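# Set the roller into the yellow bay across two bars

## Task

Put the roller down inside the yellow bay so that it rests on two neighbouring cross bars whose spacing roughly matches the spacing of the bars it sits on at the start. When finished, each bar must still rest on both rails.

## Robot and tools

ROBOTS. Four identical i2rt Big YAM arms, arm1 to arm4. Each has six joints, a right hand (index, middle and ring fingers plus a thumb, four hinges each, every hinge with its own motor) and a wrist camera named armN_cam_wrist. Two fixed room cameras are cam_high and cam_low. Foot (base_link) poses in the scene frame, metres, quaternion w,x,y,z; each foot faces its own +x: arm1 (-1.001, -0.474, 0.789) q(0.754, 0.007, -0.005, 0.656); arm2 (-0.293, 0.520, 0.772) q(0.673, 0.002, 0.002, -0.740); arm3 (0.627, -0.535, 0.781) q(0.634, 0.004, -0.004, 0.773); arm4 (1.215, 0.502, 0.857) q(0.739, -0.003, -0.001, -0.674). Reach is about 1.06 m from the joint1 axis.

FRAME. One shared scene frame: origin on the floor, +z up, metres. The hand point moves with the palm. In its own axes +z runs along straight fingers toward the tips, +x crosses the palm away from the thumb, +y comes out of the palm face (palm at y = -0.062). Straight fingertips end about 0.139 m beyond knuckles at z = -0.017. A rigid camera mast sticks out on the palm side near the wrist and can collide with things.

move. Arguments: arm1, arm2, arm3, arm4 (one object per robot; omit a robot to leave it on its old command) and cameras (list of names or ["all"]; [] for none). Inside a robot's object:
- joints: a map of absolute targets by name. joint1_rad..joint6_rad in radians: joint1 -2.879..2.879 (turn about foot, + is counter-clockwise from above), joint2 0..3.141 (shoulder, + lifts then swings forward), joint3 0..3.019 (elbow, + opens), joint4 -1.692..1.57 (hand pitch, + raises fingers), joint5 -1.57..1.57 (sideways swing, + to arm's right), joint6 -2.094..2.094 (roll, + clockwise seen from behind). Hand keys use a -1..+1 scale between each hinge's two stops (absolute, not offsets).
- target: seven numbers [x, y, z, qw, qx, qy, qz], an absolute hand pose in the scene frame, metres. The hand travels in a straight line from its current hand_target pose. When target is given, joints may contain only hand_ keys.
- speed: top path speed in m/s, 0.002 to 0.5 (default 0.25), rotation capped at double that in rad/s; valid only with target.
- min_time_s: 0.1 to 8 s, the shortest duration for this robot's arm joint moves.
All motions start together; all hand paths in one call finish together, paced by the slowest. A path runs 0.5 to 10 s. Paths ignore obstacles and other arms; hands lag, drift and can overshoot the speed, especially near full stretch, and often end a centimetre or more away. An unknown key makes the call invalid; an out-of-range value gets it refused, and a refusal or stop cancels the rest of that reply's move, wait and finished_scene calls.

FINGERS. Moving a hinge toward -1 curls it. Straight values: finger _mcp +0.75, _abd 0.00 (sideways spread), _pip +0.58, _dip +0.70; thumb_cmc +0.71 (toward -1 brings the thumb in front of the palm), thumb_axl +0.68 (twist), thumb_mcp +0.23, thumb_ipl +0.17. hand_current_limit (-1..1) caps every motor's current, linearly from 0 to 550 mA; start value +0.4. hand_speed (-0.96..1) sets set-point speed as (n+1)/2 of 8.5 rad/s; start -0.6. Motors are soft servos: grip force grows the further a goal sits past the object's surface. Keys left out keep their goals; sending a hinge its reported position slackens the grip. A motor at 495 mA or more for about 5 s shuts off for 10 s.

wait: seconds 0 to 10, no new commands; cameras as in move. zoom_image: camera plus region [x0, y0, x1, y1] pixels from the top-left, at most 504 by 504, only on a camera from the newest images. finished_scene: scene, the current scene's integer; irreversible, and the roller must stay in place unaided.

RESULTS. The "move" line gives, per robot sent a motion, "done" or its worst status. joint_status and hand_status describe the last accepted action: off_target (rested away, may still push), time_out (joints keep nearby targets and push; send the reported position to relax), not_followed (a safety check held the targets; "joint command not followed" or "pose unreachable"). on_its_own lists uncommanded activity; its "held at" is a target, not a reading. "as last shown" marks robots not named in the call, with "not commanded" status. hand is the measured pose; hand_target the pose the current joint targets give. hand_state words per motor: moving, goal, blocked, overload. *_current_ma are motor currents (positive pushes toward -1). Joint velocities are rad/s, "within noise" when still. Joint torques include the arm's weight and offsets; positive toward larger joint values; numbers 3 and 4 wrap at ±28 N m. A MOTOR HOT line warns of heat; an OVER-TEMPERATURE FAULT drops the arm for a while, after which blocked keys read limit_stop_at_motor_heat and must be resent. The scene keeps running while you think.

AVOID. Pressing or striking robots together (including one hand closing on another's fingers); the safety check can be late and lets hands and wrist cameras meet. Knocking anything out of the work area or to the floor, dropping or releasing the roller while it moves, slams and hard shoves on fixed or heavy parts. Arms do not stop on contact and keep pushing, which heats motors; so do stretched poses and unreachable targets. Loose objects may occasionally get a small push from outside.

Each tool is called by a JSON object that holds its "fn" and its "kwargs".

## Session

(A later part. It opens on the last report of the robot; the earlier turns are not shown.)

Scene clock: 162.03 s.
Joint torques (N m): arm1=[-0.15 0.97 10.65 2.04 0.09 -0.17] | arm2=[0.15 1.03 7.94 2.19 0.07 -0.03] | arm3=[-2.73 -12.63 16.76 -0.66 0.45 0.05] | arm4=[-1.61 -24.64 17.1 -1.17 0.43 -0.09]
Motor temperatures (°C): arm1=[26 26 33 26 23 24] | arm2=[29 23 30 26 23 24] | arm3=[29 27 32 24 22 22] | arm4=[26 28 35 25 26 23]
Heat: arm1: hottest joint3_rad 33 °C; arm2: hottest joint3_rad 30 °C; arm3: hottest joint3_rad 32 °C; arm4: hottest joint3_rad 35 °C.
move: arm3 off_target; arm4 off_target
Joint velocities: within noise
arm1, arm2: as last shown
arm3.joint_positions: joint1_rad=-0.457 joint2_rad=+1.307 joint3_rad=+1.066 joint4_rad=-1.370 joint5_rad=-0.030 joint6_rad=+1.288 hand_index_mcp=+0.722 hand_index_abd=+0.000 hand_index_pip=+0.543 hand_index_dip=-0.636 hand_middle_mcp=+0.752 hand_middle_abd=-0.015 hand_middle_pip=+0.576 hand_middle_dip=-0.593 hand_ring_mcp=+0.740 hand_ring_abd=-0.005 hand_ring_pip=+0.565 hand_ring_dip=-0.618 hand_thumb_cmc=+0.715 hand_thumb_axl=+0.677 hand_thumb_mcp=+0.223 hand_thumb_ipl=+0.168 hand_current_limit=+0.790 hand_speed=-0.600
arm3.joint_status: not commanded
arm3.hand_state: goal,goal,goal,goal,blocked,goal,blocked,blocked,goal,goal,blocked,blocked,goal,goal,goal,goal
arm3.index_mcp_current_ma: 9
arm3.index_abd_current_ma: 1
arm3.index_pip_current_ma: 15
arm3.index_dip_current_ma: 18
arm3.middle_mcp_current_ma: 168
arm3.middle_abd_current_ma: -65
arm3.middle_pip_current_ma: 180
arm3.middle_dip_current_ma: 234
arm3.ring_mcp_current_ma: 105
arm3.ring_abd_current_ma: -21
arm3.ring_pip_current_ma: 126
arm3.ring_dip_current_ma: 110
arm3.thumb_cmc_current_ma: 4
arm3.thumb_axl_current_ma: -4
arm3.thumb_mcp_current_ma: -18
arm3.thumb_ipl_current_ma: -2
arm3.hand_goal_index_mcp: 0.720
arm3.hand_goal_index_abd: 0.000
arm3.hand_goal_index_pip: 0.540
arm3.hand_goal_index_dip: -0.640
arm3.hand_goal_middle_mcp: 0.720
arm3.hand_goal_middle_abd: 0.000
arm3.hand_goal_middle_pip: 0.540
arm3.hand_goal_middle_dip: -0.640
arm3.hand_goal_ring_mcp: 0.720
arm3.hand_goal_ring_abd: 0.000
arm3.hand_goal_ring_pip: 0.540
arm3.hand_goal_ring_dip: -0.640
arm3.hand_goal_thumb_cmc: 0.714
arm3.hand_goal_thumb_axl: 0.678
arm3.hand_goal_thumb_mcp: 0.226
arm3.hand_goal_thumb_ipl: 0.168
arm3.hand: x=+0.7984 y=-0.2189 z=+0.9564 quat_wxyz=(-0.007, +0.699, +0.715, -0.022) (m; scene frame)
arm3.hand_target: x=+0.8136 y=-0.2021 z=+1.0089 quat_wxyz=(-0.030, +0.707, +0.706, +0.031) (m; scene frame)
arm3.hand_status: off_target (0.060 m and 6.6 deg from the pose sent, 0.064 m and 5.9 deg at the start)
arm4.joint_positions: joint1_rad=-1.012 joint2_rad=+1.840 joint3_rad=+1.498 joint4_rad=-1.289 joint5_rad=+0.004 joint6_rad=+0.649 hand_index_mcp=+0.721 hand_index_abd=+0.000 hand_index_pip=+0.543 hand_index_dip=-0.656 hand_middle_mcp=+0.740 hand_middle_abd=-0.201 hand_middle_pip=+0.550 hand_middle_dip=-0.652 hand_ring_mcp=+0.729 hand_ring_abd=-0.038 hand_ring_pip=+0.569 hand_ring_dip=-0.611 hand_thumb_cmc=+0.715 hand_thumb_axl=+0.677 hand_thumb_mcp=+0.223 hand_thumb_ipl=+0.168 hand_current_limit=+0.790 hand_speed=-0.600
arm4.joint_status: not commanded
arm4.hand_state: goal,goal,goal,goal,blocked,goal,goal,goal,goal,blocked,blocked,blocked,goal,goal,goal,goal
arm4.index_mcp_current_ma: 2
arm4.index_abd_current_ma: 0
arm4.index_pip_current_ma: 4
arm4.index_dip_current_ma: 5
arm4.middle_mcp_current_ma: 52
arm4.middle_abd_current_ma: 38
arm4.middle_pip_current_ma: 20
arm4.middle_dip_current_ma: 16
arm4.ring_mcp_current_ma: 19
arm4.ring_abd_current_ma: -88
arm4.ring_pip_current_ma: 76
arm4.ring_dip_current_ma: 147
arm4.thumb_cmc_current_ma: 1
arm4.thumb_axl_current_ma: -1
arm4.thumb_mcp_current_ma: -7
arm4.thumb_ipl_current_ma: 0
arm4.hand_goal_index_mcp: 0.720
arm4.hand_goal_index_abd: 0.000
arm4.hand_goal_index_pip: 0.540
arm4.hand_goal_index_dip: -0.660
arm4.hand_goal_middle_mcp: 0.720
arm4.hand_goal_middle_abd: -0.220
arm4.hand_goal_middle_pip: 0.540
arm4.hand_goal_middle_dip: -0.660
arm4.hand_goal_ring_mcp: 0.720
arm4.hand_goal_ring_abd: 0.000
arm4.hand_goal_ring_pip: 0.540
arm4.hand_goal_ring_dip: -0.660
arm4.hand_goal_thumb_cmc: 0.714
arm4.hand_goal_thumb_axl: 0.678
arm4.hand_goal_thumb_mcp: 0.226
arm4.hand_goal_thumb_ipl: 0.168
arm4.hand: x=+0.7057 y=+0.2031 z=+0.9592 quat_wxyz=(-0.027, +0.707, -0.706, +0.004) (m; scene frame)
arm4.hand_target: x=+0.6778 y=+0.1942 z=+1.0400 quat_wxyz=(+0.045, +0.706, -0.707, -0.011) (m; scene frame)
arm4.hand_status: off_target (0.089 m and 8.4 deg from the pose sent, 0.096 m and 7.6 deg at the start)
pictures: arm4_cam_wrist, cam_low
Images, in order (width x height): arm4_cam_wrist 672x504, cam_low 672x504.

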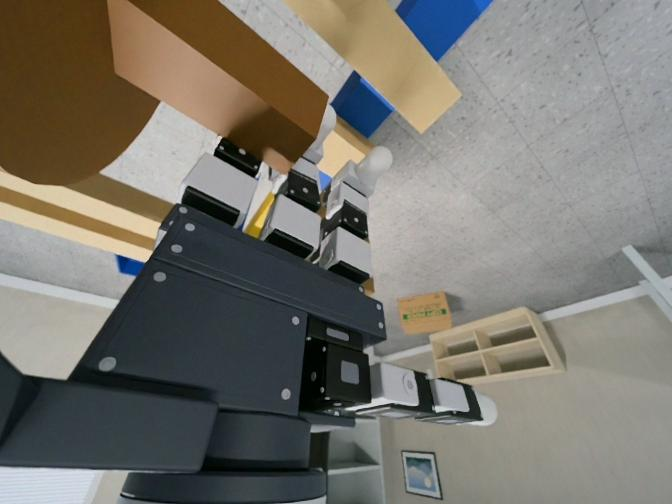

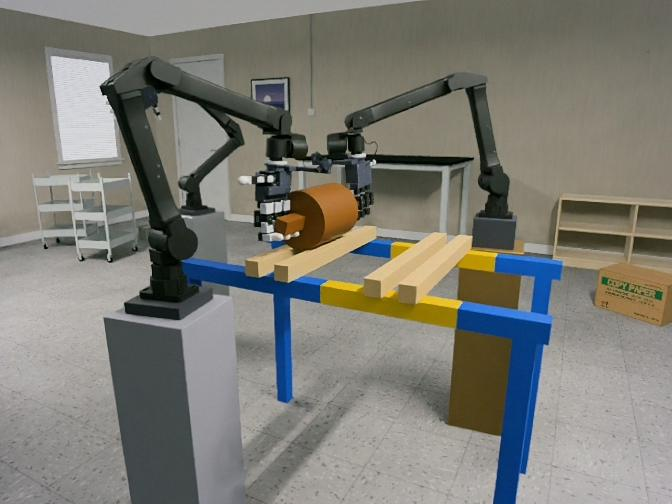

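{"fn": "move", "kwargs": {"arm4": {"target": [0.668, 0.176, 1.045, 0.045, 0.7055, -0.7055, -0.010], "speed": 0.05}, "arm3": {"target": [0.815, -0.194, 1.02, -0.035, 0.706, 0.706, 0.035], "speed": 0.05}, "cameras": ["cam_low", "arm4_cam_wrist"]}}

{"fn": "zoom_image", "kwargs": {"camera": "cam_low", "region": [220, 140, 420, 280]}}

Scene clock: 163.83 s.
Joint torques (N m): arm1=[0.03 0.97 10.62 2.06 0.08 -0.17] | arm2=[-0.73 1.44 8.05 2.13 0.07 -0.05] | arm3=[-2.61 -12.86 17.76 -0.55 0.76 0.11] | arm4=[-0.38 -24.12 17.96 -0.7 0.15 0.05]
Motor temperatures (°C): arm1=[26 26 33 26 23 24] | arm2=[29 23 30 26 23 24] | arm3=[29 27 33 24 23 22] | arm4=[26 28 35 25 26 23]
Heat: arm1: hottest joint3_rad 33 °C; arm2: hottest joint3_rad 30 °C; arm3: hottest joint3_rad 33 °C; arm4: hottest joint3_rad 35 °C.
move: arm3 off_target; arm4 off_target
Joint velocities: within noise
arm1, arm2: as last shown
arm3.joint_positions: joint1_rad=-0.457 joint2_rad=+1.307 joint3_rad=+1.076 joint4_rad=-1.388 joint5_rad=-0.042 joint6_rad=+1.285 hand_index_mcp=+0.722 hand_index_abd=+0.000 hand_index_pip=+0.543 hand_index_dip=-0.636 hand_middle_mcp=+0.758 hand_middle_abd=-0.016 hand_middle_pip=+0.587 hand_middle_dip=-0.577 hand_ring_mcp=+0.751 hand_ring_abd=-0.006 hand_ring_pip=+0.569 hand_ring_dip=-0.616 hand_thumb_cmc=+0.715 hand_thumb_axl=+0.677 hand_thumb_mcp=+0.223 hand_thumb_ipl=+0.168 hand_current_limit=+0.790 hand_speed=-0.600
arm3.joint_status: not commanded
arm3.hand_state: goal,goal,goal,goal,blocked,goal,blocked,blocked,blocked,goal,blocked,blocked,goal,goal,goal,goal
arm3.index_mcp_current_ma: 9
arm3.index_abd_current_ma: 1
arm3.index_pip_current_ma: 15
arm3.index_dip_current_ma: 18
arm3.middle_mcp_current_ma: 202
arm3.middle_abd_current_ma: -70
arm3.middle_pip_current_ma: 232
arm3.middle_dip_current_ma: 314
arm3.ring_mcp_current_ma: 163
arm3.ring_abd_current_ma: -25
arm3.ring_pip_current_ma: 146
arm3.ring_dip_current_ma: 118
arm3.thumb_cmc_current_ma: 4
arm3.thumb_axl_current_ma: -4
arm3.thumb_mcp_current_ma: -18
arm3.thumb_ipl_current_ma: -2
arm3.hand_goal_index_mcp: 0.720
arm3.hand_goal_index_abd: 0.000
arm3.hand_goal_index_pip: 0.540
arm3.hand_goal_index_dip: -0.640
arm3.hand_goal_middle_mcp: 0.720
arm3.hand_goal_middle_abd: 0.000
arm3.hand_goal_middle_pip: 0.540
arm3.hand_goal_middle_dip: -0.640
arm3.hand_goal_ring_mcp: 0.720
arm3.hand_goal_ring_abd: 0.000
arm3.hand_goal_ring_pip: 0.540
arm3.hand_goal_ring_dip: -0.640
arm3.hand_goal_thumb_cmc: 0.714
arm3.hand_goal_thumb_axl: 0.678
arm3.hand_goal_thumb_mcp: 0.226
arm3.hand_goal_thumb_ipl: 0.168
arm3.hand: x=+0.7960 y=-0.2192 z=+0.9590 quat_wxyz=(-0.011, +0.698, +0.716, -0.028) (m; scene frame)
arm3.hand_target: x=+0.8129 y=-0.1994 z=+1.0186 quat_wxyz=(-0.035, +0.707, +0.706, +0.036) (m; scene frame)
arm3.hand_status: off_target (0.069 m and 7.9 deg from the pose sent, 0.070 m and 7.4 deg at the start)
arm4.joint_positions: joint1_rad=-1.012 joint2_rad=+1.857 joint3_rad=+1.541 joint4_rad=-1.326 joint5_rad=+0.011 joint6_rad=+0.649 hand_index_mcp=+0.721 hand_index_abd=+0.000 hand_index_pip=+0.543 hand_index_dip=-0.656 hand_middle_mcp=+0.744 hand_middle_abd=-0.195 hand_middle_pip=+0.551 hand_middle_dip=-0.651 hand_ring_mcp=+0.734 hand_ring_abd=-0.038 hand_ring_pip=+0.575 hand_ring_dip=-0.607 hand_thumb_cmc=+0.715 hand_thumb_axl=+0.677 hand_thumb_mcp=+0.223 hand_thumb_ipl=+0.168 hand_current_limit=+0.790 hand_speed=-0.600
arm4.joint_status: not commanded
arm4.hand_state: goal,goal,goal,goal,blocked,blocked,goal,goal,goal,blocked,blocked,blocked,goal,goal,goal,goal
arm4.index_mcp_current_ma: 2
arm4.index_abd_current_ma: 0
arm4.index_pip_current_ma: 4
arm4.index_dip_current_ma: 5
arm4.middle_mcp_current_ma: 63
arm4.middle_abd_current_ma: 52
arm4.middle_pip_current_ma: 23
arm4.middle_dip_current_ma: 16
arm4.ring_mcp_current_ma: 32
arm4.ring_abd_current_ma: -90
arm4.ring_pip_current_ma: 93
arm4.ring_dip_current_ma: 164
arm4.thumb_cmc_current_ma: 1
arm4.thumb_axl_current_ma: -1
arm4.thumb_mcp_current_ma: -7
arm4.thumb_ipl_current_ma: 0
arm4.hand_goal_index_mcp: 0.720
arm4.hand_goal_index_abd: 0.000
arm4.hand_goal_index_pip: 0.540
arm4.hand_goal_index_dip: -0.660
arm4.hand_goal_middle_mcp: 0.720
arm4.hand_goal_middle_abd: -0.220
arm4.hand_goal_middle_pip: 0.540
arm4.hand_goal_middle_dip: -0.660
arm4.hand_goal_ring_mcp: 0.720
arm4.hand_goal_ring_abd: 0.000
arm4.hand_goal_ring_pip: 0.540
arm4.hand_goal_ring_dip: -0.660
arm4.hand_goal_thumb_cmc: 0.714
arm4.hand_goal_thumb_axl: 0.678
arm4.hand_goal_thumb_mcp: 0.226
arm4.hand_goal_thumb_ipl: 0.168
arm4.hand: x=+0.6999 y=+0.2002 z=+0.9661 quat_wxyz=(-0.032, +0.707, -0.706, +0.001) (m; scene frame)
arm4.hand_target: x=+0.6744 y=+0.1808 z=+1.0457 quat_wxyz=(+0.046, +0.706, -0.706, -0.010) (m; scene frame)
arm4.hand_status: off_target (0.089 m and 9.0 deg from the pose sent, 0.098 m and 8.4 deg at the start)
pictures: arm4_cam_wrist, cam_low
Images, in order (width x height): arm4_cam_wrist 672x504, cam_low 672x504.

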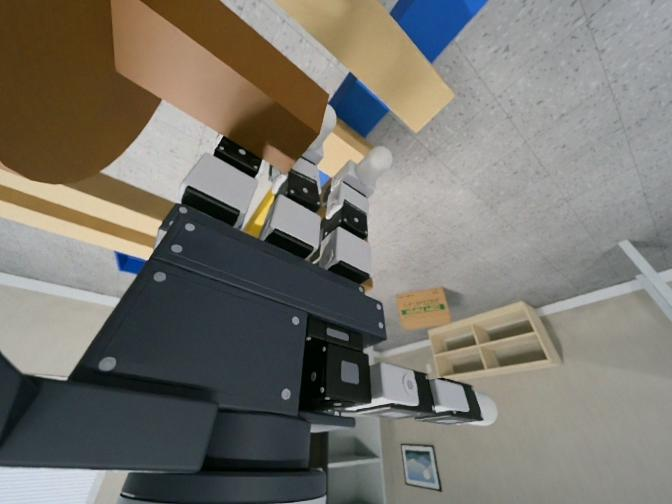

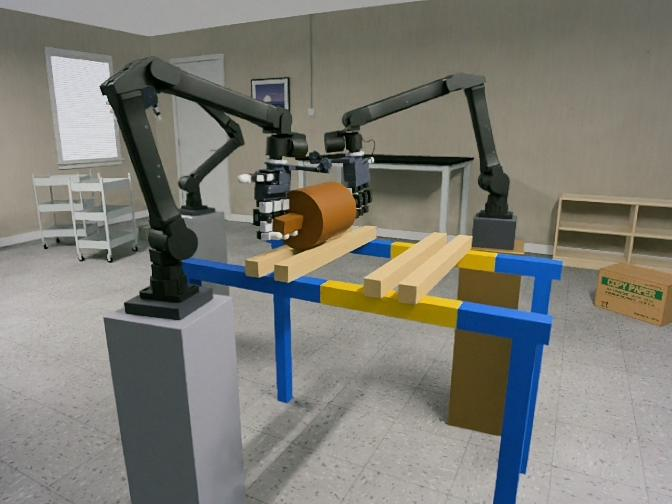

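Scaled by 2.520 from the camera's 672x504 image, which has a finer 960x720 frame.

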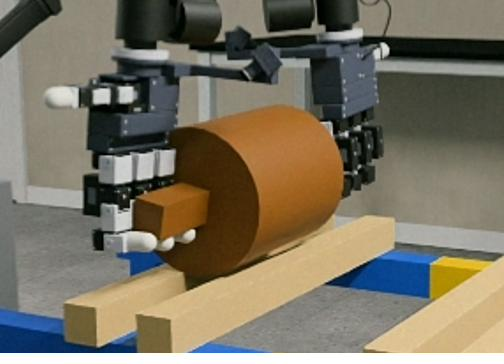

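{"fn": "move", "kwargs": {"arm4": {"target": [0.668, 0.176, 1.065, 0.045, 0.7055, -0.7055, -0.010], "speed": 0.04}, "arm3": {"target": [0.818, -0.190, 1.045, -0.035, 0.706, 0.706, 0.035], "speed": 0.04}, "cameras": ["cam_low", "arm4_cam_wrist", "arm3_cam_wrist"]}}

{"fn": "zoom_image", "kwargs": {"camera": "cam_low", "region": [220, 140, 420, 280]}}

Scene clock: 165.93 s.
Joint torques (N m): arm1=[0.09 0.79 10.59 2.11 0.09 -0.18] | arm2=[-0.56 1.03 8.18 2.14 0.03 -0.06] | arm3=[-2.37 -13.04 19.55 -0.83 0.27 0.04] | arm4=[-0.44 -25.35 18.66 -1.02 0.33 0.06]
Motor temperatures (°C): arm1=[26 26 33 26 23 24] | arm2=[29 23 30 26 23 24] | arm3=[29 27 34 24 23 22] | arm4=[26 28 36 25 26 23]
Heat: arm1: hottest joint3_rad 33 °C; arm2: hottest joint3_rad 30 °C; arm3: hottest joint3_rad 34 °C; arm4: hottest joint3_rad 36 °C.
move: arm3 off_target; arm4 off_target
Joint velocities: within noise
arm1, arm2: as last shown
arm3.joint_positions: joint1_rad=-0.465 joint2_rad=+1.312 joint3_rad=+1.122 joint4_rad=-1.444 joint5_rad=-0.029 joint6_rad=+1.285 hand_index_mcp=+0.722 hand_index_abd=+0.000 hand_index_pip=+0.543 hand_index_dip=-0.636 hand_middle_mcp=+0.735 hand_middle_abd=-0.025 hand_middle_pip=+0.576 hand_middle_dip=-0.576 hand_ring_mcp=+0.732 hand_ring_abd=-0.006 hand_ring_pip=+0.561 hand_ring_dip=-0.620 hand_thumb_cmc=+0.715 hand_thumb_axl=+0.677 hand_thumb_mcp=+0.223 hand_thumb_ipl=+0.168 hand_current_limit=+0.790 hand_speed=-0.600
arm3.joint_status: not commanded
arm3.hand_state: goal,goal,goal,goal,goal,blocked,blocked,blocked,goal,goal,blocked,goal,goal,goal,goal,goal
arm3.index_mcp_current_ma: 8
arm3.index_abd_current_ma: 1
arm3.index_pip_current_ma: 15
arm3.index_dip_current_ma: 18
arm3.middle_mcp_current_ma: 77
arm3.middle_abd_current_ma: -110
arm3.middle_pip_current_ma: 178
arm3.middle_dip_current_ma: 321
arm3.ring_mcp_current_ma: 64
arm3.ring_abd_current_ma: -25
arm3.ring_pip_current_ma: 104
arm3.ring_dip_current_ma: 97
arm3.thumb_cmc_current_ma: 4
arm3.thumb_axl_current_ma: -4
arm3.thumb_mcp_current_ma: -18
arm3.thumb_ipl_current_ma: -2
arm3.hand_goal_index_mcp: 0.720
arm3.hand_goal_index_abd: 0.000
arm3.hand_goal_index_pip: 0.540
arm3.hand_goal_index_dip: -0.640
arm3.hand_goal_middle_mcp: 0.720
arm3.hand_goal_middle_abd: 0.000
arm3.hand_goal_middle_pip: 0.540
arm3.hand_goal_middle_dip: -0.640
arm3.hand_goal_ring_mcp: 0.720
arm3.hand_goal_ring_abd: 0.000
arm3.hand_goal_ring_pip: 0.540
arm3.hand_goal_ring_dip: -0.640
arm3.hand_goal_thumb_cmc: 0.714
arm3.hand_goal_thumb_axl: 0.678
arm3.hand_goal_thumb_mcp: 0.226
arm3.hand_goal_thumb_ipl: 0.168
arm3.hand: x=+0.8012 y=-0.2200 z=+0.9759 quat_wxyz=(-0.002, +0.701, +0.713, -0.032) (m; scene frame)
arm3.hand_target: x=+0.8157 y=-0.1971 z=+1.0432 quat_wxyz=(-0.035, +0.706, +0.706, +0.036) (m; scene frame)
arm3.hand_status: off_target (0.077 m and 8.6 deg from the pose sent, 0.093 m and 7.9 deg at the start)
arm4.joint_positions: joint1_rad=-1.011 joint2_rad=+1.857 joint3_rad=+1.558 joint4_rad=-1.360 joint5_rad=+0.006 joint6_rad=+0.649 hand_index_mcp=+0.721 hand_index_abd=+0.000 hand_index_pip=+0.543 hand_index_dip=-0.656 hand_middle_mcp=+0.744 hand_middle_abd=-0.184 hand_middle_pip=+0.553 hand_middle_dip=-0.648 hand_ring_mcp=+0.742 hand_ring_abd=-0.050 hand_ring_pip=+0.580 hand_ring_dip=-0.603 hand_thumb_cmc=+0.715 hand_thumb_axl=+0.677 hand_thumb_mcp=+0.223 hand_thumb_ipl=+0.168 hand_current_limit=+0.790 hand_speed=-0.600
arm4.joint_status: not commanded
arm4.hand_state: goal,goal,goal,goal,blocked,blocked,goal,goal,blocked,blocked,blocked,blocked,goal,goal,goal,goal
arm4.index_mcp_current_ma: 1
arm4.index_abd_current_ma: 0
arm4.index_pip_current_ma: 4
arm4.index_dip_current_ma: 5
arm4.middle_mcp_current_ma: 63
arm4.middle_abd_current_ma: 83
arm4.middle_pip_current_ma: 26
arm4.middle_dip_current_ma: 25
arm4.ring_mcp_current_ma: 57
arm4.ring_abd_current_ma: -125
arm4.ring_pip_current_ma: 112
arm4.ring_dip_current_ma: 178
arm4.thumb_cmc_current_ma: 1
arm4.thumb_axl_current_ma: -1
arm4.thumb_mcp_current_ma: -7
arm4.thumb_ipl_current_ma: 0
arm4.hand_goal_index_mcp: 0.720
arm4.hand_goal_index_abd: 0.000
arm4.hand_goal_index_pip: 0.540
arm4.hand_goal_index_dip: -0.660
arm4.hand_goal_middle_mcp: 0.720
arm4.hand_goal_middle_abd: -0.220
arm4.hand_goal_middle_pip: 0.540
arm4.hand_goal_middle_dip: -0.660
arm4.hand_goal_ring_mcp: 0.720
arm4.hand_goal_ring_abd: 0.000
arm4.hand_goal_ring_pip: 0.540
arm4.hand_goal_ring_dip: -0.660
arm4.hand_goal_thumb_cmc: 0.714
arm4.hand_goal_thumb_axl: 0.678
arm4.hand_goal_thumb_mcp: 0.226
arm4.hand_goal_thumb_ipl: 0.168
arm4.hand: x=+0.7026 y=+0.2008 z=+0.9713 quat_wxyz=(-0.041, +0.707, -0.706, +0.005) (m; scene frame)
arm4.hand_target: x=+0.6768 y=+0.1824 z=+1.0625 quat_wxyz=(+0.046, +0.706, -0.706, -0.010) (m; scene frame)
arm4.hand_status: off_target (0.103 m and 10.0 deg from the pose sent, 0.107 m and 9.0 deg at the start; pose on its path clipped on 30 of 44 steps)
pictures: arm3_cam_wrist, arm4_cam_wrist, cam_low
Images, in order (width x height): arm3_cam_wrist 672x504, arm4_cam_wrist 672x504, cam_low 672x504.

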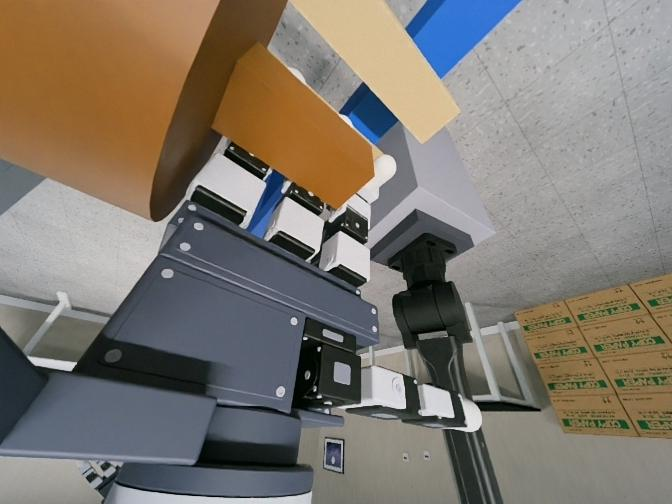

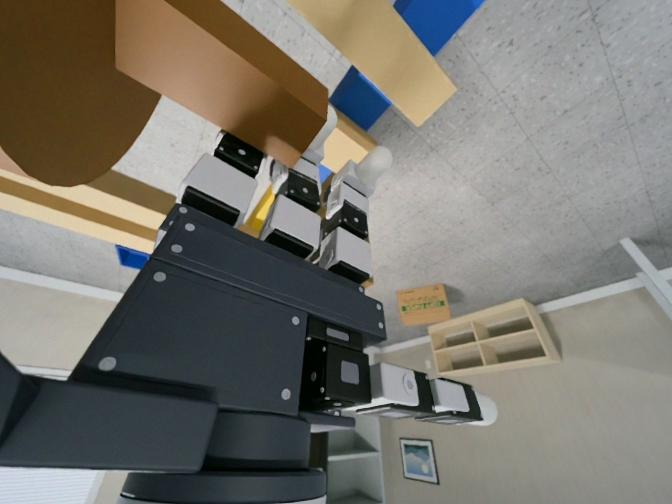

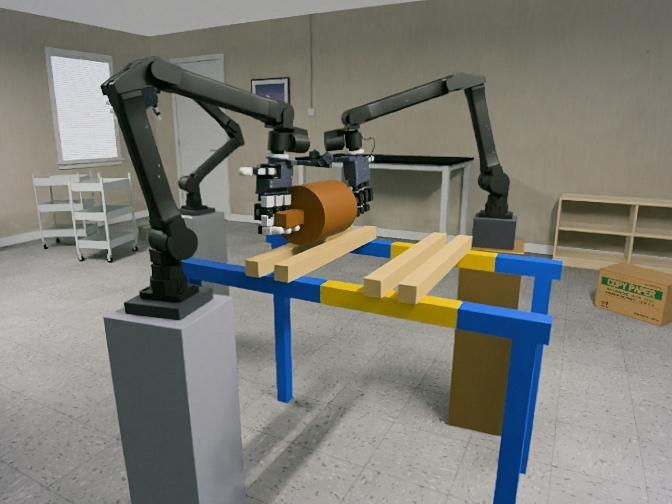

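Scaled by 2.520 from the camera's 672x504 image, which has a finer 960x720 frame.

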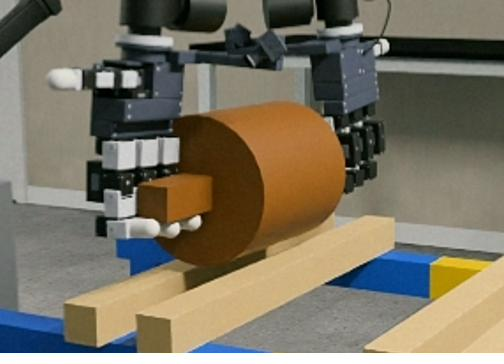

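{"fn": "move", "kwargs": {"arm4": {"target": [0.712, 0.180, 1.075, 0.046, 0.7055, -0.7055, -0.010], "speed": 0.06}, "arm3": {"target": [0.856, -0.195, 1.060, -0.037, 0.706, 0.706, 0.037], "speed": 0.06}, "cameras": ["cam_low", "cam_high", "arm4_cam_wrist", "arm3_cam_wrist"]}}

{"fn": "zoom_image", "kwargs": {"camera": "cam_low", "region": [220, 140, 420, 280]}}

Scene clock: 169.00 s.
Joint torques (N m): arm1=[0.09 0.85 10.62 2.07 0.08 -0.16] | arm2=[-0.73 1.03 8.1 2.28 0.05 -0.01] | arm3=[-2.49 -13.27 20.1 -0.51 0.14 0.14] | arm4=[0.38 -28.22 13.86 -0.43 0.18 0.19]
Motor temperatures (°C): arm1=[26 26 33 26 23 24] | arm2=[29 23 30 26 23 24] | arm3=[29 26 35 24 23 22] | arm4=[26 28 36 25 26 23]
Heat: arm1: hottest joint3_rad 33 °C; arm2: hottest joint3_rad 30 °C; arm3: hottest joint3_rad 35 °C; arm4: hottest joint3_rad 36 °C.
move: arm3 off_target; arm4 off_target
Joint velocities: within noise
arm1, arm2: as last shown
arm3.joint_positions: joint1_rad=-0.564 joint2_rad=+1.326 joint3_rad=+1.170 joint4_rad=-1.488 joint5_rad=-0.037 joint6_rad=+1.175 hand_index_mcp=+0.721 hand_index_abd=+0.000 hand_index_pip=+0.543 hand_index_dip=-0.636 hand_middle_mcp=+0.730 hand_middle_abd=-0.025 hand_middle_pip=+0.576 hand_middle_dip=-0.576 hand_ring_mcp=+0.738 hand_ring_abd=-0.005 hand_ring_pip=+0.555 hand_ring_dip=-0.622 hand_thumb_cmc=+0.715 hand_thumb_axl=+0.677 hand_thumb_mcp=+0.223 hand_thumb_ipl=+0.168 hand_current_limit=+0.790 hand_speed=-0.600
arm3.joint_status: not commanded
arm3.hand_state: goal,goal,goal,goal,goal,blocked,blocked,blocked,goal,goal,goal,goal,goal,goal,goal,goal
arm3.index_mcp_current_ma: 7
arm3.index_abd_current_ma: 1
arm3.index_pip_current_ma: 15
arm3.index_dip_current_ma: 18
arm3.middle_mcp_current_ma: 53
arm3.middle_abd_current_ma: -110
arm3.middle_pip_current_ma: 178
arm3.middle_dip_current_ma: 321
arm3.ring_mcp_current_ma: 96
arm3.ring_abd_current_ma: -21
arm3.ring_pip_current_ma: 76
arm3.ring_dip_current_ma: 89
arm3.thumb_cmc_current_ma: 4
arm3.thumb_axl_current_ma: -4
arm3.thumb_mcp_current_ma: -18
arm3.thumb_ipl_current_ma: -2
arm3.hand_goal_index_mcp: 0.720
arm3.hand_goal_index_abd: 0.000
arm3.hand_goal_index_pip: 0.540
arm3.hand_goal_index_dip: -0.640
arm3.hand_goal_middle_mcp: 0.720
arm3.hand_goal_middle_abd: 0.000
arm3.hand_goal_middle_pip: 0.540
arm3.hand_goal_middle_dip: -0.640
arm3.hand_goal_ring_mcp: 0.720
arm3.hand_goal_ring_abd: 0.000
arm3.hand_goal_ring_pip: 0.540
arm3.hand_goal_ring_dip: -0.640
arm3.hand_goal_thumb_cmc: 0.714
arm3.hand_goal_thumb_axl: 0.678
arm3.hand_goal_thumb_mcp: 0.226
arm3.hand_goal_thumb_ipl: 0.168
arm3.hand: x=+0.8351 y=-0.2244 z=+0.9879 quat_wxyz=(-0.007, +0.697, +0.716, -0.038) (m; scene frame)
arm3.hand_target: x=+0.8527 y=-0.2027 z=+1.0586 quat_wxyz=(-0.037, +0.706, +0.706, +0.038) (m; scene frame)
arm3.hand_status: off_target (0.081 m and 9.4 deg from the pose sent, 0.103 m and 8.9 deg at the start)
arm4.joint_positions: joint1_rad=-0.979 joint2_rad=+1.809 joint3_rad=+1.525 joint4_rad=-1.368 joint5_rad=+0.012 joint6_rad=+0.676 hand_index_mcp=+0.721 hand_index_abd=+0.000 hand_index_pip=+0.543 hand_index_dip=-0.656 hand_middle_mcp=+0.745 hand_middle_abd=-0.183 hand_middle_pip=+0.553 hand_middle_dip=-0.648 hand_ring_mcp=+0.748 hand_ring_abd=-0.050 hand_ring_pip=+0.582 hand_ring_dip=-0.603 hand_thumb_cmc=+0.715 hand_thumb_axl=+0.677 hand_thumb_mcp=+0.223 hand_thumb_ipl=+0.168 hand_current_limit=+0.790 hand_speed=-0.600
arm4.joint_status: not commanded
arm4.hand_state: goal,goal,goal,goal,blocked,blocked,goal,goal,blocked,blocked,blocked,blocked,goal,goal,goal,goal
arm4.index_mcp_current_ma: 1
arm4.index_abd_current_ma: 0
arm4.index_pip_current_ma: 4
arm4.index_dip_current_ma: 5
arm4.middle_mcp_current_ma: 65
arm4.middle_abd_current_ma: 87
arm4.middle_pip_current_ma: 26
arm4.middle_dip_current_ma: 25
arm4.ring_mcp_current_ma: 76
arm4.ring_abd_current_ma: -125
arm4.ring_pip_current_ma: 120
arm4.ring_dip_current_ma: 179
arm4.thumb_cmc_current_ma: 1
arm4.thumb_axl_current_ma: -1
arm4.thumb_mcp_current_ma: -7
arm4.thumb_ipl_current_ma: 0
arm4.hand_goal_index_mcp: 0.720
arm4.hand_goal_index_abd: 0.000
arm4.hand_goal_index_pip: 0.540
arm4.hand_goal_index_dip: -0.660
arm4.hand_goal_middle_mcp: 0.720
arm4.hand_goal_middle_abd: -0.220
arm4.hand_goal_middle_pip: 0.540
arm4.hand_goal_middle_dip: -0.660
arm4.hand_goal_ring_mcp: 0.720
arm4.hand_goal_ring_abd: 0.000
arm4.hand_goal_ring_pip: 0.540
arm4.hand_goal_ring_dip: -0.660
arm4.hand_goal_thumb_cmc: 0.714
arm4.hand_goal_thumb_axl: 0.678
arm4.hand_goal_thumb_mcp: 0.226
arm4.hand_goal_thumb_ipl: 0.168
arm4.hand: x=+0.7230 y=+0.1957 z=+0.9851 quat_wxyz=(-0.038, +0.709, -0.704, +0.000) (m; scene frame)
arm4.hand_target: x=+0.7158 y=+0.1839 z=+1.0723 quat_wxyz=(+0.046, +0.706, -0.706, -0.009) (m; scene frame)
arm4.hand_status: off_target (0.092 m and 9.7 deg from the pose sent, 0.106 m and 10.1 deg at the start; pose on its path clipped on 7 of 46 steps)
pictures: arm3_cam_wrist, arm4_cam_wrist, cam_high, cam_low
Images, in order (width x height): arm3_cam_wrist 672x504, arm4_cam_wrist 672x504, cam_high 672x504, cam_low 672x504.

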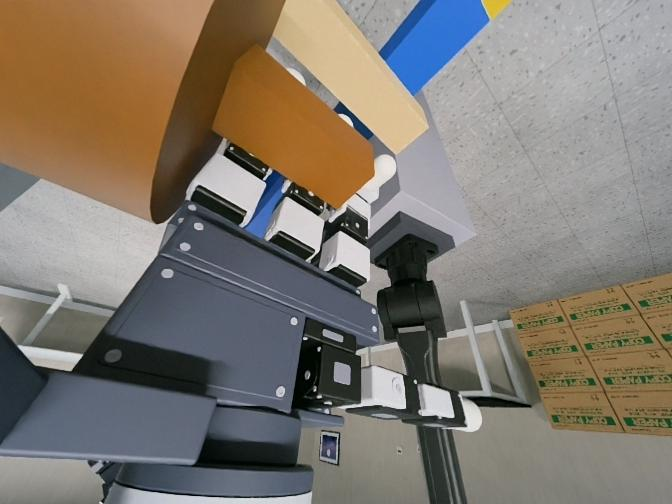

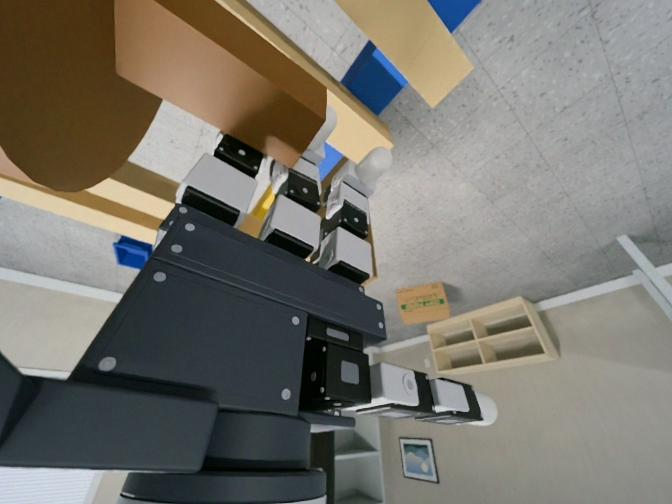

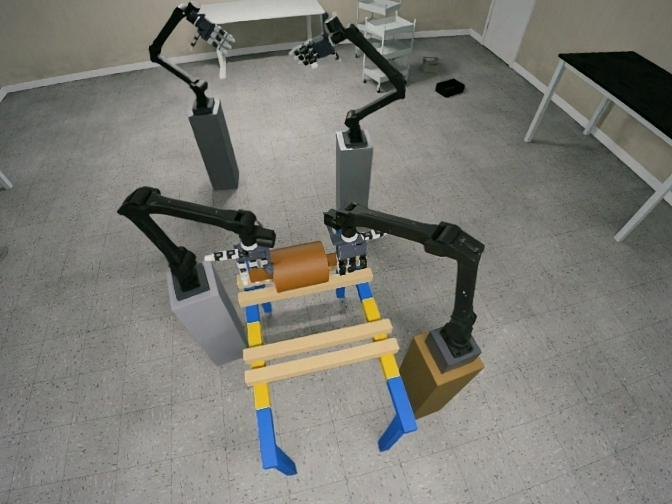

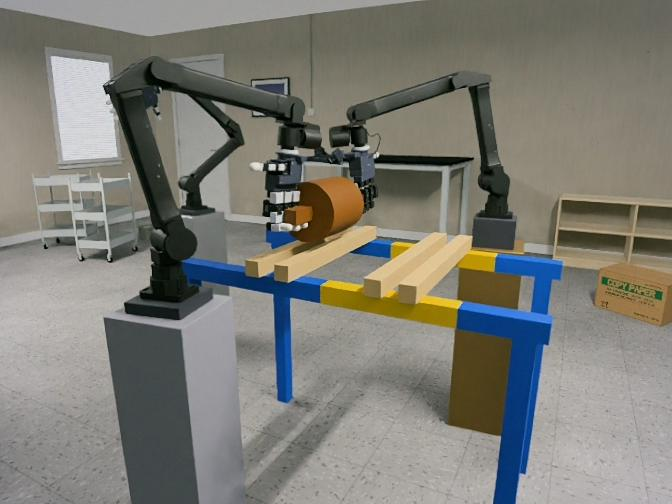

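Scaled by 2.520 from the camera's 672x504 image, which has a finer 960x720 frame.

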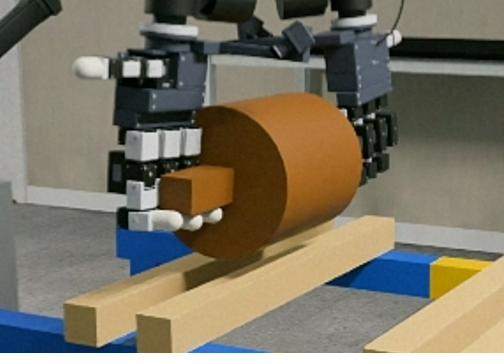

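{"fn": "move", "kwargs": {"arm4": {"target": [0.786, 0.180, 1.078, 0.046, 0.7055, -0.7055, -0.006], "speed": 0.06}, "arm3": {"target": [0.912, -0.190, 1.070, -0.037, 0.706, 0.706, 0.037], "speed": 0.06}, "cameras": ["cam_low", "cam_high"]}}

{"fn": "zoom_image", "kwargs": {"camera": "cam_low", "region": [240, 140, 440, 280]}}

{"fn": "zoom_image", "kwargs": {"camera": "cam_high", "region": [220, 210, 400, 330]}}

Scene clock: 171.90 s.
Joint torques (N m): arm1=[0.09 0.91 10.56 2.11 0.09 -0.16] | arm2=[-0.5 0.85 7.98 2.32 0.05 -0.03] | arm3=[-1.96 -14.74 20.16 -0.46 -0.04 -0.04] | arm4=[0.73 -24.94 13.98 -0.24 0.11 0.14]
Motor temperatures (°C): arm1=[26 26 33 26 23 24] | arm2=[29 23 30 26 23 24] | arm3=[29 27 36 24 23 22] | arm4=[26 28 36 25 26 23]
Heat: arm1: hottest joint3_rad 33 °C; arm2: hottest joint3_rad 30 °C; arm3: hottest joint3_rad 36 °C; arm4: hottest joint3_rad 36 °C.
move: arm3 off_target; arm4 off_target
Joint velocities: within noise
arm1, arm2: as last shown
arm3.joint_positions: joint1_rad=-0.693 joint2_rad=+1.404 joint3_rad=+1.267 joint4_rad=-1.516 joint5_rad=-0.042 joint6_rad=+1.069 hand_index_mcp=+0.721 hand_index_abd=+0.000 hand_index_pip=+0.543 hand_index_dip=-0.636 hand_middle_mcp=+0.732 hand_middle_abd=-0.027 hand_middle_pip=+0.576 hand_middle_dip=-0.576 hand_ring_mcp=+0.733 hand_ring_abd=-0.002 hand_ring_pip=+0.552 hand_ring_dip=-0.632 hand_thumb_cmc=+0.715 hand_thumb_axl=+0.677 hand_thumb_mcp=+0.223 hand_thumb_ipl=+0.168 hand_current_limit=+0.790 hand_speed=-0.600
arm3.joint_status: not commanded
arm3.hand_state: goal,goal,goal,goal,goal,blocked,blocked,blocked,goal,goal,goal,goal,goal,goal,goal,goal
arm3.index_mcp_current_ma: 6
arm3.index_abd_current_ma: 1
arm3.index_pip_current_ma: 15
arm3.index_dip_current_ma: 18
arm3.middle_mcp_current_ma: 63
arm3.middle_abd_current_ma: -116
arm3.middle_pip_current_ma: 178
arm3.middle_dip_current_ma: 321
arm3.ring_mcp_current_ma: 69
arm3.ring_abd_current_ma: -9
arm3.ring_pip_current_ma: 58
arm3.ring_dip_current_ma: 41
arm3.thumb_cmc_current_ma: 4
arm3.thumb_axl_current_ma: -4
arm3.thumb_mcp_current_ma: -18
arm3.thumb_ipl_current_ma: -2
arm3.hand_goal_index_mcp: 0.720
arm3.hand_goal_index_abd: 0.000
arm3.hand_goal_index_pip: 0.540
arm3.hand_goal_index_dip: -0.640
arm3.hand_goal_middle_mcp: 0.720
arm3.hand_goal_middle_abd: 0.000
arm3.hand_goal_middle_pip: 0.540
arm3.hand_goal_middle_dip: -0.640
arm3.hand_goal_ring_mcp: 0.720
arm3.hand_goal_ring_abd: 0.000
arm3.hand_goal_ring_pip: 0.540
arm3.hand_goal_ring_dip: -0.640
arm3.hand_goal_thumb_cmc: 0.714
arm3.hand_goal_thumb_axl: 0.678
arm3.hand_goal_thumb_mcp: 0.226
arm3.hand_goal_thumb_ipl: 0.168
arm3.hand: x=+0.8893 y=-0.2191 z=+0.9946 quat_wxyz=(-0.013, +0.705, +0.708, -0.042) (m; scene frame)
arm3.hand_target: x=+0.9075 y=-0.1979 z=+1.0688 quat_wxyz=(-0.036, +0.706, +0.706, +0.038) (m; scene frame)
arm3.hand_status: off_target (0.084 m and 9.5 deg from the pose sent, 0.118 m and 9.4 deg at the start)
arm4.joint_positions: joint1_rad=-0.886 joint2_rad=+1.661 joint3_rad=+1.359 joint4_rad=-1.354 joint5_rad=+0.014 joint6_rad=+0.779 hand_index_mcp=+0.721 hand_index_abd=+0.000 hand_index_pip=+0.543 hand_index_dip=-0.656 hand_middle_mcp=+0.749 hand_middle_abd=-0.181 hand_middle_pip=+0.553 hand_middle_dip=-0.652 hand_ring_mcp=+0.747 hand_ring_abd=-0.050 hand_ring_pip=+0.583 hand_ring_dip=-0.594 hand_thumb_cmc=+0.715 hand_thumb_axl=+0.677 hand_thumb_mcp=+0.223 hand_thumb_ipl=+0.168 hand_current_limit=+0.790 hand_speed=-0.600
arm4.joint_status: not commanded
arm4.hand_state: goal,goal,goal,goal,blocked,blocked,goal,goal,blocked,blocked,blocked,blocked,goal,goal,goal,goal
arm4.index_mcp_current_ma: 1
arm4.index_abd_current_ma: 0
arm4.index_pip_current_ma: 4
arm4.index_dip_current_ma: 5
arm4.middle_mcp_current_ma: 82
arm4.middle_abd_current_ma: 93
arm4.middle_pip_current_ma: 26
arm4.middle_dip_current_ma: 15
arm4.ring_mcp_current_ma: 74
arm4.ring_abd_current_ma: -125
arm4.ring_pip_current_ma: 123
arm4.ring_dip_current_ma: 213
arm4.thumb_cmc_current_ma: 1
arm4.thumb_axl_current_ma: -1
arm4.thumb_mcp_current_ma: -7
arm4.thumb_ipl_current_ma: 0
arm4.hand_goal_index_mcp: 0.720
arm4.hand_goal_index_abd: 0.000
arm4.hand_goal_index_pip: 0.540
arm4.hand_goal_index_dip: -0.660
arm4.hand_goal_middle_mcp: 0.720
arm4.hand_goal_middle_abd: -0.220
arm4.hand_goal_middle_pip: 0.540
arm4.hand_goal_middle_dip: -0.660
arm4.hand_goal_ring_mcp: 0.720
arm4.hand_goal_ring_abd: 0.000
arm4.hand_goal_ring_pip: 0.540
arm4.hand_goal_ring_dip: -0.660
arm4.hand_goal_thumb_cmc: 0.714
arm4.hand_goal_thumb_axl: 0.678
arm4.hand_goal_thumb_mcp: 0.226
arm4.hand_goal_thumb_ipl: 0.168
arm4.hand: x=+0.7952 y=+0.2003 z=+0.9987 quat_wxyz=(-0.039, +0.706, -0.707, -0.005) (m; scene frame)
arm4.hand_target: x=+0.7892 y=+0.1840 z=+1.0760 quat_wxyz=(+0.046, +0.706, -0.706, -0.005) (m; scene frame)
arm4.hand_status: off_target (0.082 m and 9.7 deg from the pose sent, 0.113 m and 9.6 deg at the start)
pictures: cam_high, cam_low
Images, in order (width x height): cam_high 672x504, cam_low 672x504.

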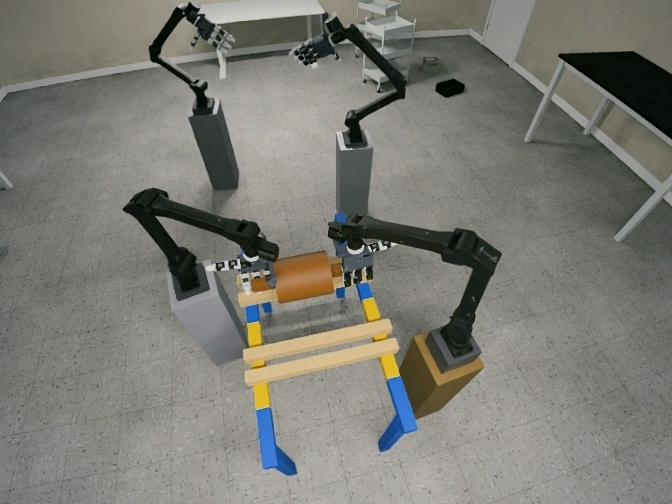

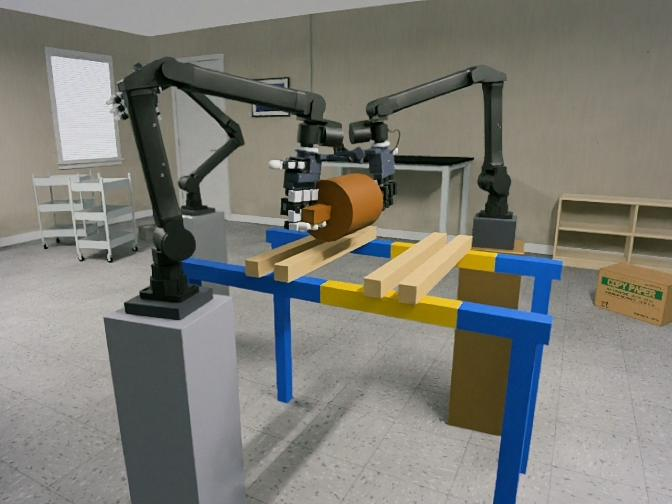

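Scaled by 2.520 from the camera's 672x504 image, which has a finer 960x720 frame.

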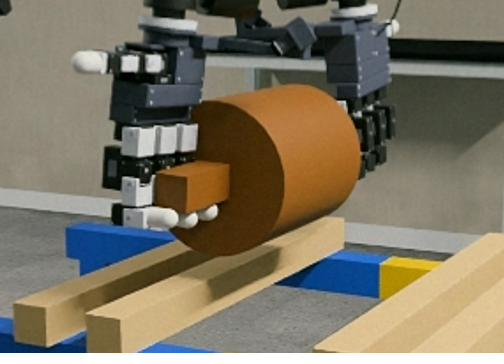

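Scaled by 2.800 from the camera's 672x504 image, which has a finer 960x720 frame.

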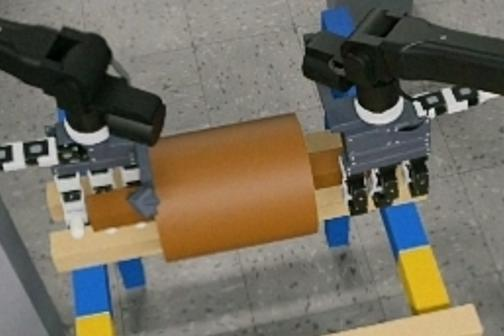

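{"fn": "move", "kwargs": {"arm4": {"target": [0.881, 0.182, 1.066, 0.042, 0.706, -0.706, -0.004], "speed": 0.08}, "arm3": {"target": [1.007, -0.186, 1.085, -0.037, 0.706, 0.706, 0.037], "speed": 0.08}, "cameras": ["cam_low", "cam_high"]}}

{"fn": "zoom_image", "kwargs": {"camera": "cam_low", "region": [280, 120, 480, 310]}}

{"fn": "zoom_image", "kwargs": {"camera": "cam_high", "region": [220, 240, 400, 370]}}

Scene clock: 174.67 s.
Joint torques (N m): arm1=[-0.09 0.97 10.55 2.06 0.07 -0.15] | arm2=[-0.44 1.03 7.98 2.21 0.07 -0.01] | arm3=[-1.61 -18.08 20.57 -0.32 -0.19 -0.06] | arm4=[0.85 -20.54 14.11 0.09 0.18 0.15]
Motor temperatures (°C): arm1=[26 26 33 26 23 24] | arm2=[29 23 30 26 23 24] | arm3=[29 27 37 24 22 22] | arm4=[26 29 36 25 26 23]
Heat: arm1: hottest joint3_rad 33 °C; arm2: hottest joint3_rad 30 °C; arm3: hottest joint3_rad 37 °C; arm4: hottest joint3_rad 36 °C.
move: arm3 off_target; arm4 off_target
Joint velocities: within noise
arm1, arm2: as last shown
arm3.joint_positions: joint1_rad=-0.872 joint2_rad=+1.561 joint3_rad=+1.457 joint4_rad=-1.576 joint5_rad=-0.053 joint6_rad=+0.896 hand_index_mcp=+0.721 hand_index_abd=+0.000 hand_index_pip=+0.543 hand_index_dip=-0.636 hand_middle_mcp=+0.730 hand_middle_abd=-0.030 hand_middle_pip=+0.576 hand_middle_dip=-0.576 hand_ring_mcp=+0.729 hand_ring_abd=-0.001 hand_ring_pip=+0.553 hand_ring_dip=-0.630 hand_thumb_cmc=+0.715 hand_thumb_axl=+0.677 hand_thumb_mcp=+0.223 hand_thumb_ipl=+0.168 hand_current_limit=+0.790 hand_speed=-0.600
arm3.joint_status: not commanded
arm3.hand_state: goal,goal,goal,goal,goal,blocked,blocked,blocked,goal,goal,goal,goal,goal,goal,goal,goal
arm3.index_mcp_current_ma: 4
arm3.index_abd_current_ma: 1
arm3.index_pip_current_ma: 15
arm3.index_dip_current_ma: 18
arm3.middle_mcp_current_ma: 52
arm3.middle_abd_current_ma: -130
arm3.middle_pip_current_ma: 178
arm3.middle_dip_current_ma: 321
arm3.ring_mcp_current_ma: 45
arm3.ring_abd_current_ma: -4
arm3.ring_pip_current_ma: 66
arm3.ring_dip_current_ma: 50
arm3.thumb_cmc_current_ma: 4
arm3.thumb_axl_current_ma: -4
arm3.thumb_mcp_current_ma: -18
arm3.thumb_ipl_current_ma: -2
arm3.hand_goal_index_mcp: 0.720
arm3.hand_goal_index_abd: 0.000
arm3.hand_goal_index_pip: 0.540
arm3.hand_goal_index_dip: -0.640
arm3.hand_goal_middle_mcp: 0.720
arm3.hand_goal_middle_abd: 0.000
arm3.hand_goal_middle_pip: 0.540
arm3.hand_goal_middle_dip: -0.640
arm3.hand_goal_ring_mcp: 0.720
arm3.hand_goal_ring_abd: 0.000
arm3.hand_goal_ring_pip: 0.540
arm3.hand_goal_ring_dip: -0.640
arm3.hand_goal_thumb_cmc: 0.714
arm3.hand_goal_thumb_axl: 0.678
arm3.hand_goal_thumb_mcp: 0.226
arm3.hand_goal_thumb_ipl: 0.168
arm3.hand: x=+0.9798 y=-0.2126 z=+0.9997 quat_wxyz=(-0.024, +0.707, +0.705, -0.054) (m; scene frame)
arm3.hand_target: x=+0.9998 y=-0.1945 z=+1.0842 quat_wxyz=(-0.036, +0.706, +0.706, +0.038) (m; scene frame)
arm3.hand_status: off_target (0.093 m and 10.5 deg from the pose sent, 0.152 m and 9.5 deg at the start)
arm4.joint_positions: joint1_rad=-0.728 joint2_rad=+1.495 joint3_rad=+1.167 joint4_rad=-1.334 joint5_rad=+0.020 joint6_rad=+0.938 hand_index_mcp=+0.721 hand_index_abd=+0.000 hand_index_pip=+0.543 hand_index_dip=-0.656 hand_middle_mcp=+0.752 hand_middle_abd=-0.176 hand_middle_pip=+0.554 hand_middle_dip=-0.652 hand_ring_mcp=+0.746 hand_ring_abd=-0.050 hand_ring_pip=+0.583 hand_ring_dip=-0.589 hand_thumb_cmc=+0.715 hand_thumb_axl=+0.677 hand_thumb_mcp=+0.223 hand_thumb_ipl=+0.168 hand_current_limit=+0.790 hand_speed=-0.600
arm4.joint_status: not commanded
arm4.hand_state: goal,goal,goal,goal,blocked,blocked,goal,goal,blocked,blocked,blocked,blocked,goal,goal,goal,goal
arm4.index_mcp_current_ma: 1
arm4.index_abd_current_ma: 0
arm4.index_pip_current_ma: 4
arm4.index_dip_current_ma: 5
arm4.middle_mcp_current_ma: 92
arm4.middle_abd_current_ma: 108
arm4.middle_pip_current_ma: 31
arm4.middle_dip_current_ma: 15
arm4.ring_mcp_current_ma: 71
arm4.ring_abd_current_ma: -125
arm4.ring_pip_current_ma: 123
arm4.ring_dip_current_ma: 234
arm4.thumb_cmc_current_ma: 1
arm4.thumb_axl_current_ma: -1
arm4.thumb_mcp_current_ma: -7
arm4.thumb_ipl_current_ma: 0
arm4.hand_goal_index_mcp: 0.720
arm4.hand_goal_index_abd: 0.000
arm4.hand_goal_index_pip: 0.540
arm4.hand_goal_index_dip: -0.660
arm4.hand_goal_middle_mcp: 0.720
arm4.hand_goal_middle_abd: -0.220
arm4.hand_goal_middle_pip: 0.540
arm4.hand_goal_middle_dip: -0.660
arm4.hand_goal_ring_mcp: 0.720
arm4.hand_goal_ring_abd: 0.000
arm4.hand_goal_ring_pip: 0.540
arm4.hand_goal_ring_dip: -0.660
arm4.hand_goal_thumb_cmc: 0.714
arm4.hand_goal_thumb_axl: 0.678
arm4.hand_goal_thumb_mcp: 0.226
arm4.hand_goal_thumb_ipl: 0.168
arm4.hand: x=+0.8899 y=+0.2063 z=+1.0018 quat_wxyz=(-0.040, +0.706, -0.707, -0.015) (m; scene frame)
arm4.hand_target: x=+0.8832 y=+0.1858 z=+1.0650 quat_wxyz=(+0.042, +0.706, -0.707, -0.003) (m; scene frame)
arm4.hand_status: off_target (0.069 m and 9.5 deg from the pose sent, 0.111 m and 9.3 deg at the start)
pictures: cam_high, cam_low
Images, in order (width x height): cam_high 672x504, cam_low 672x504.

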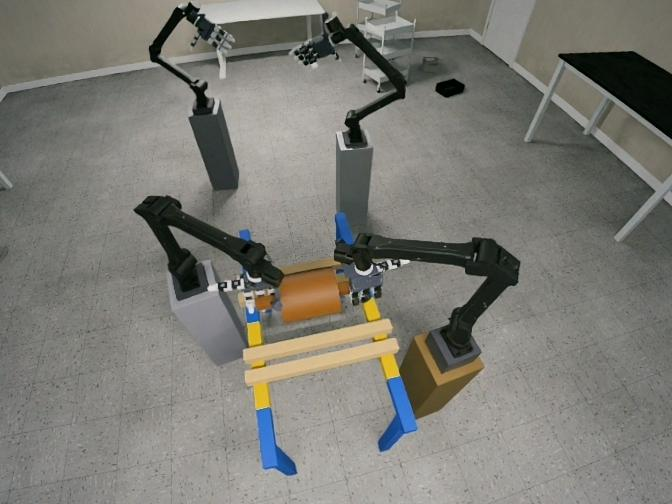

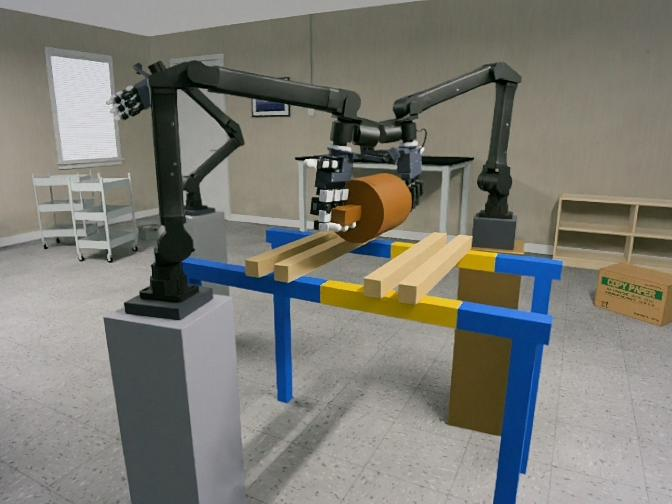

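Scaled by 2.520 from the camera's 672x504 image, which has a finer 960x720 frame.

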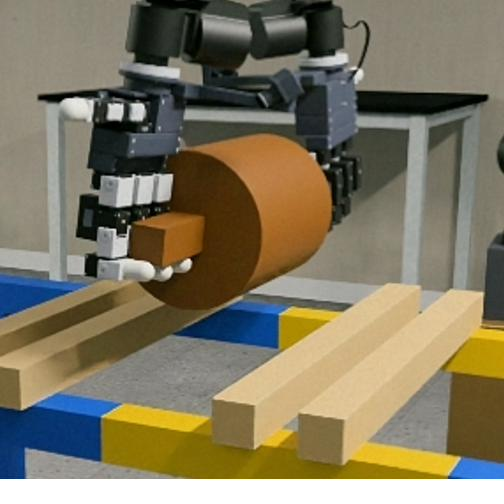

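Scaled by 2.800 from the camera's 672x504 image, which has a finer 960x720 frame.

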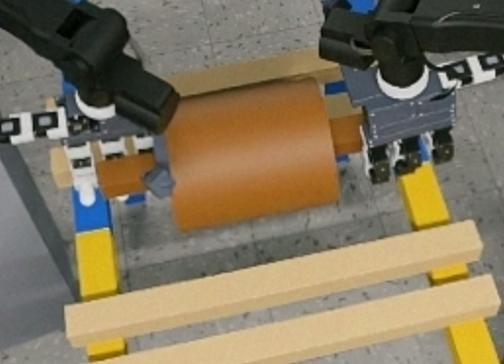

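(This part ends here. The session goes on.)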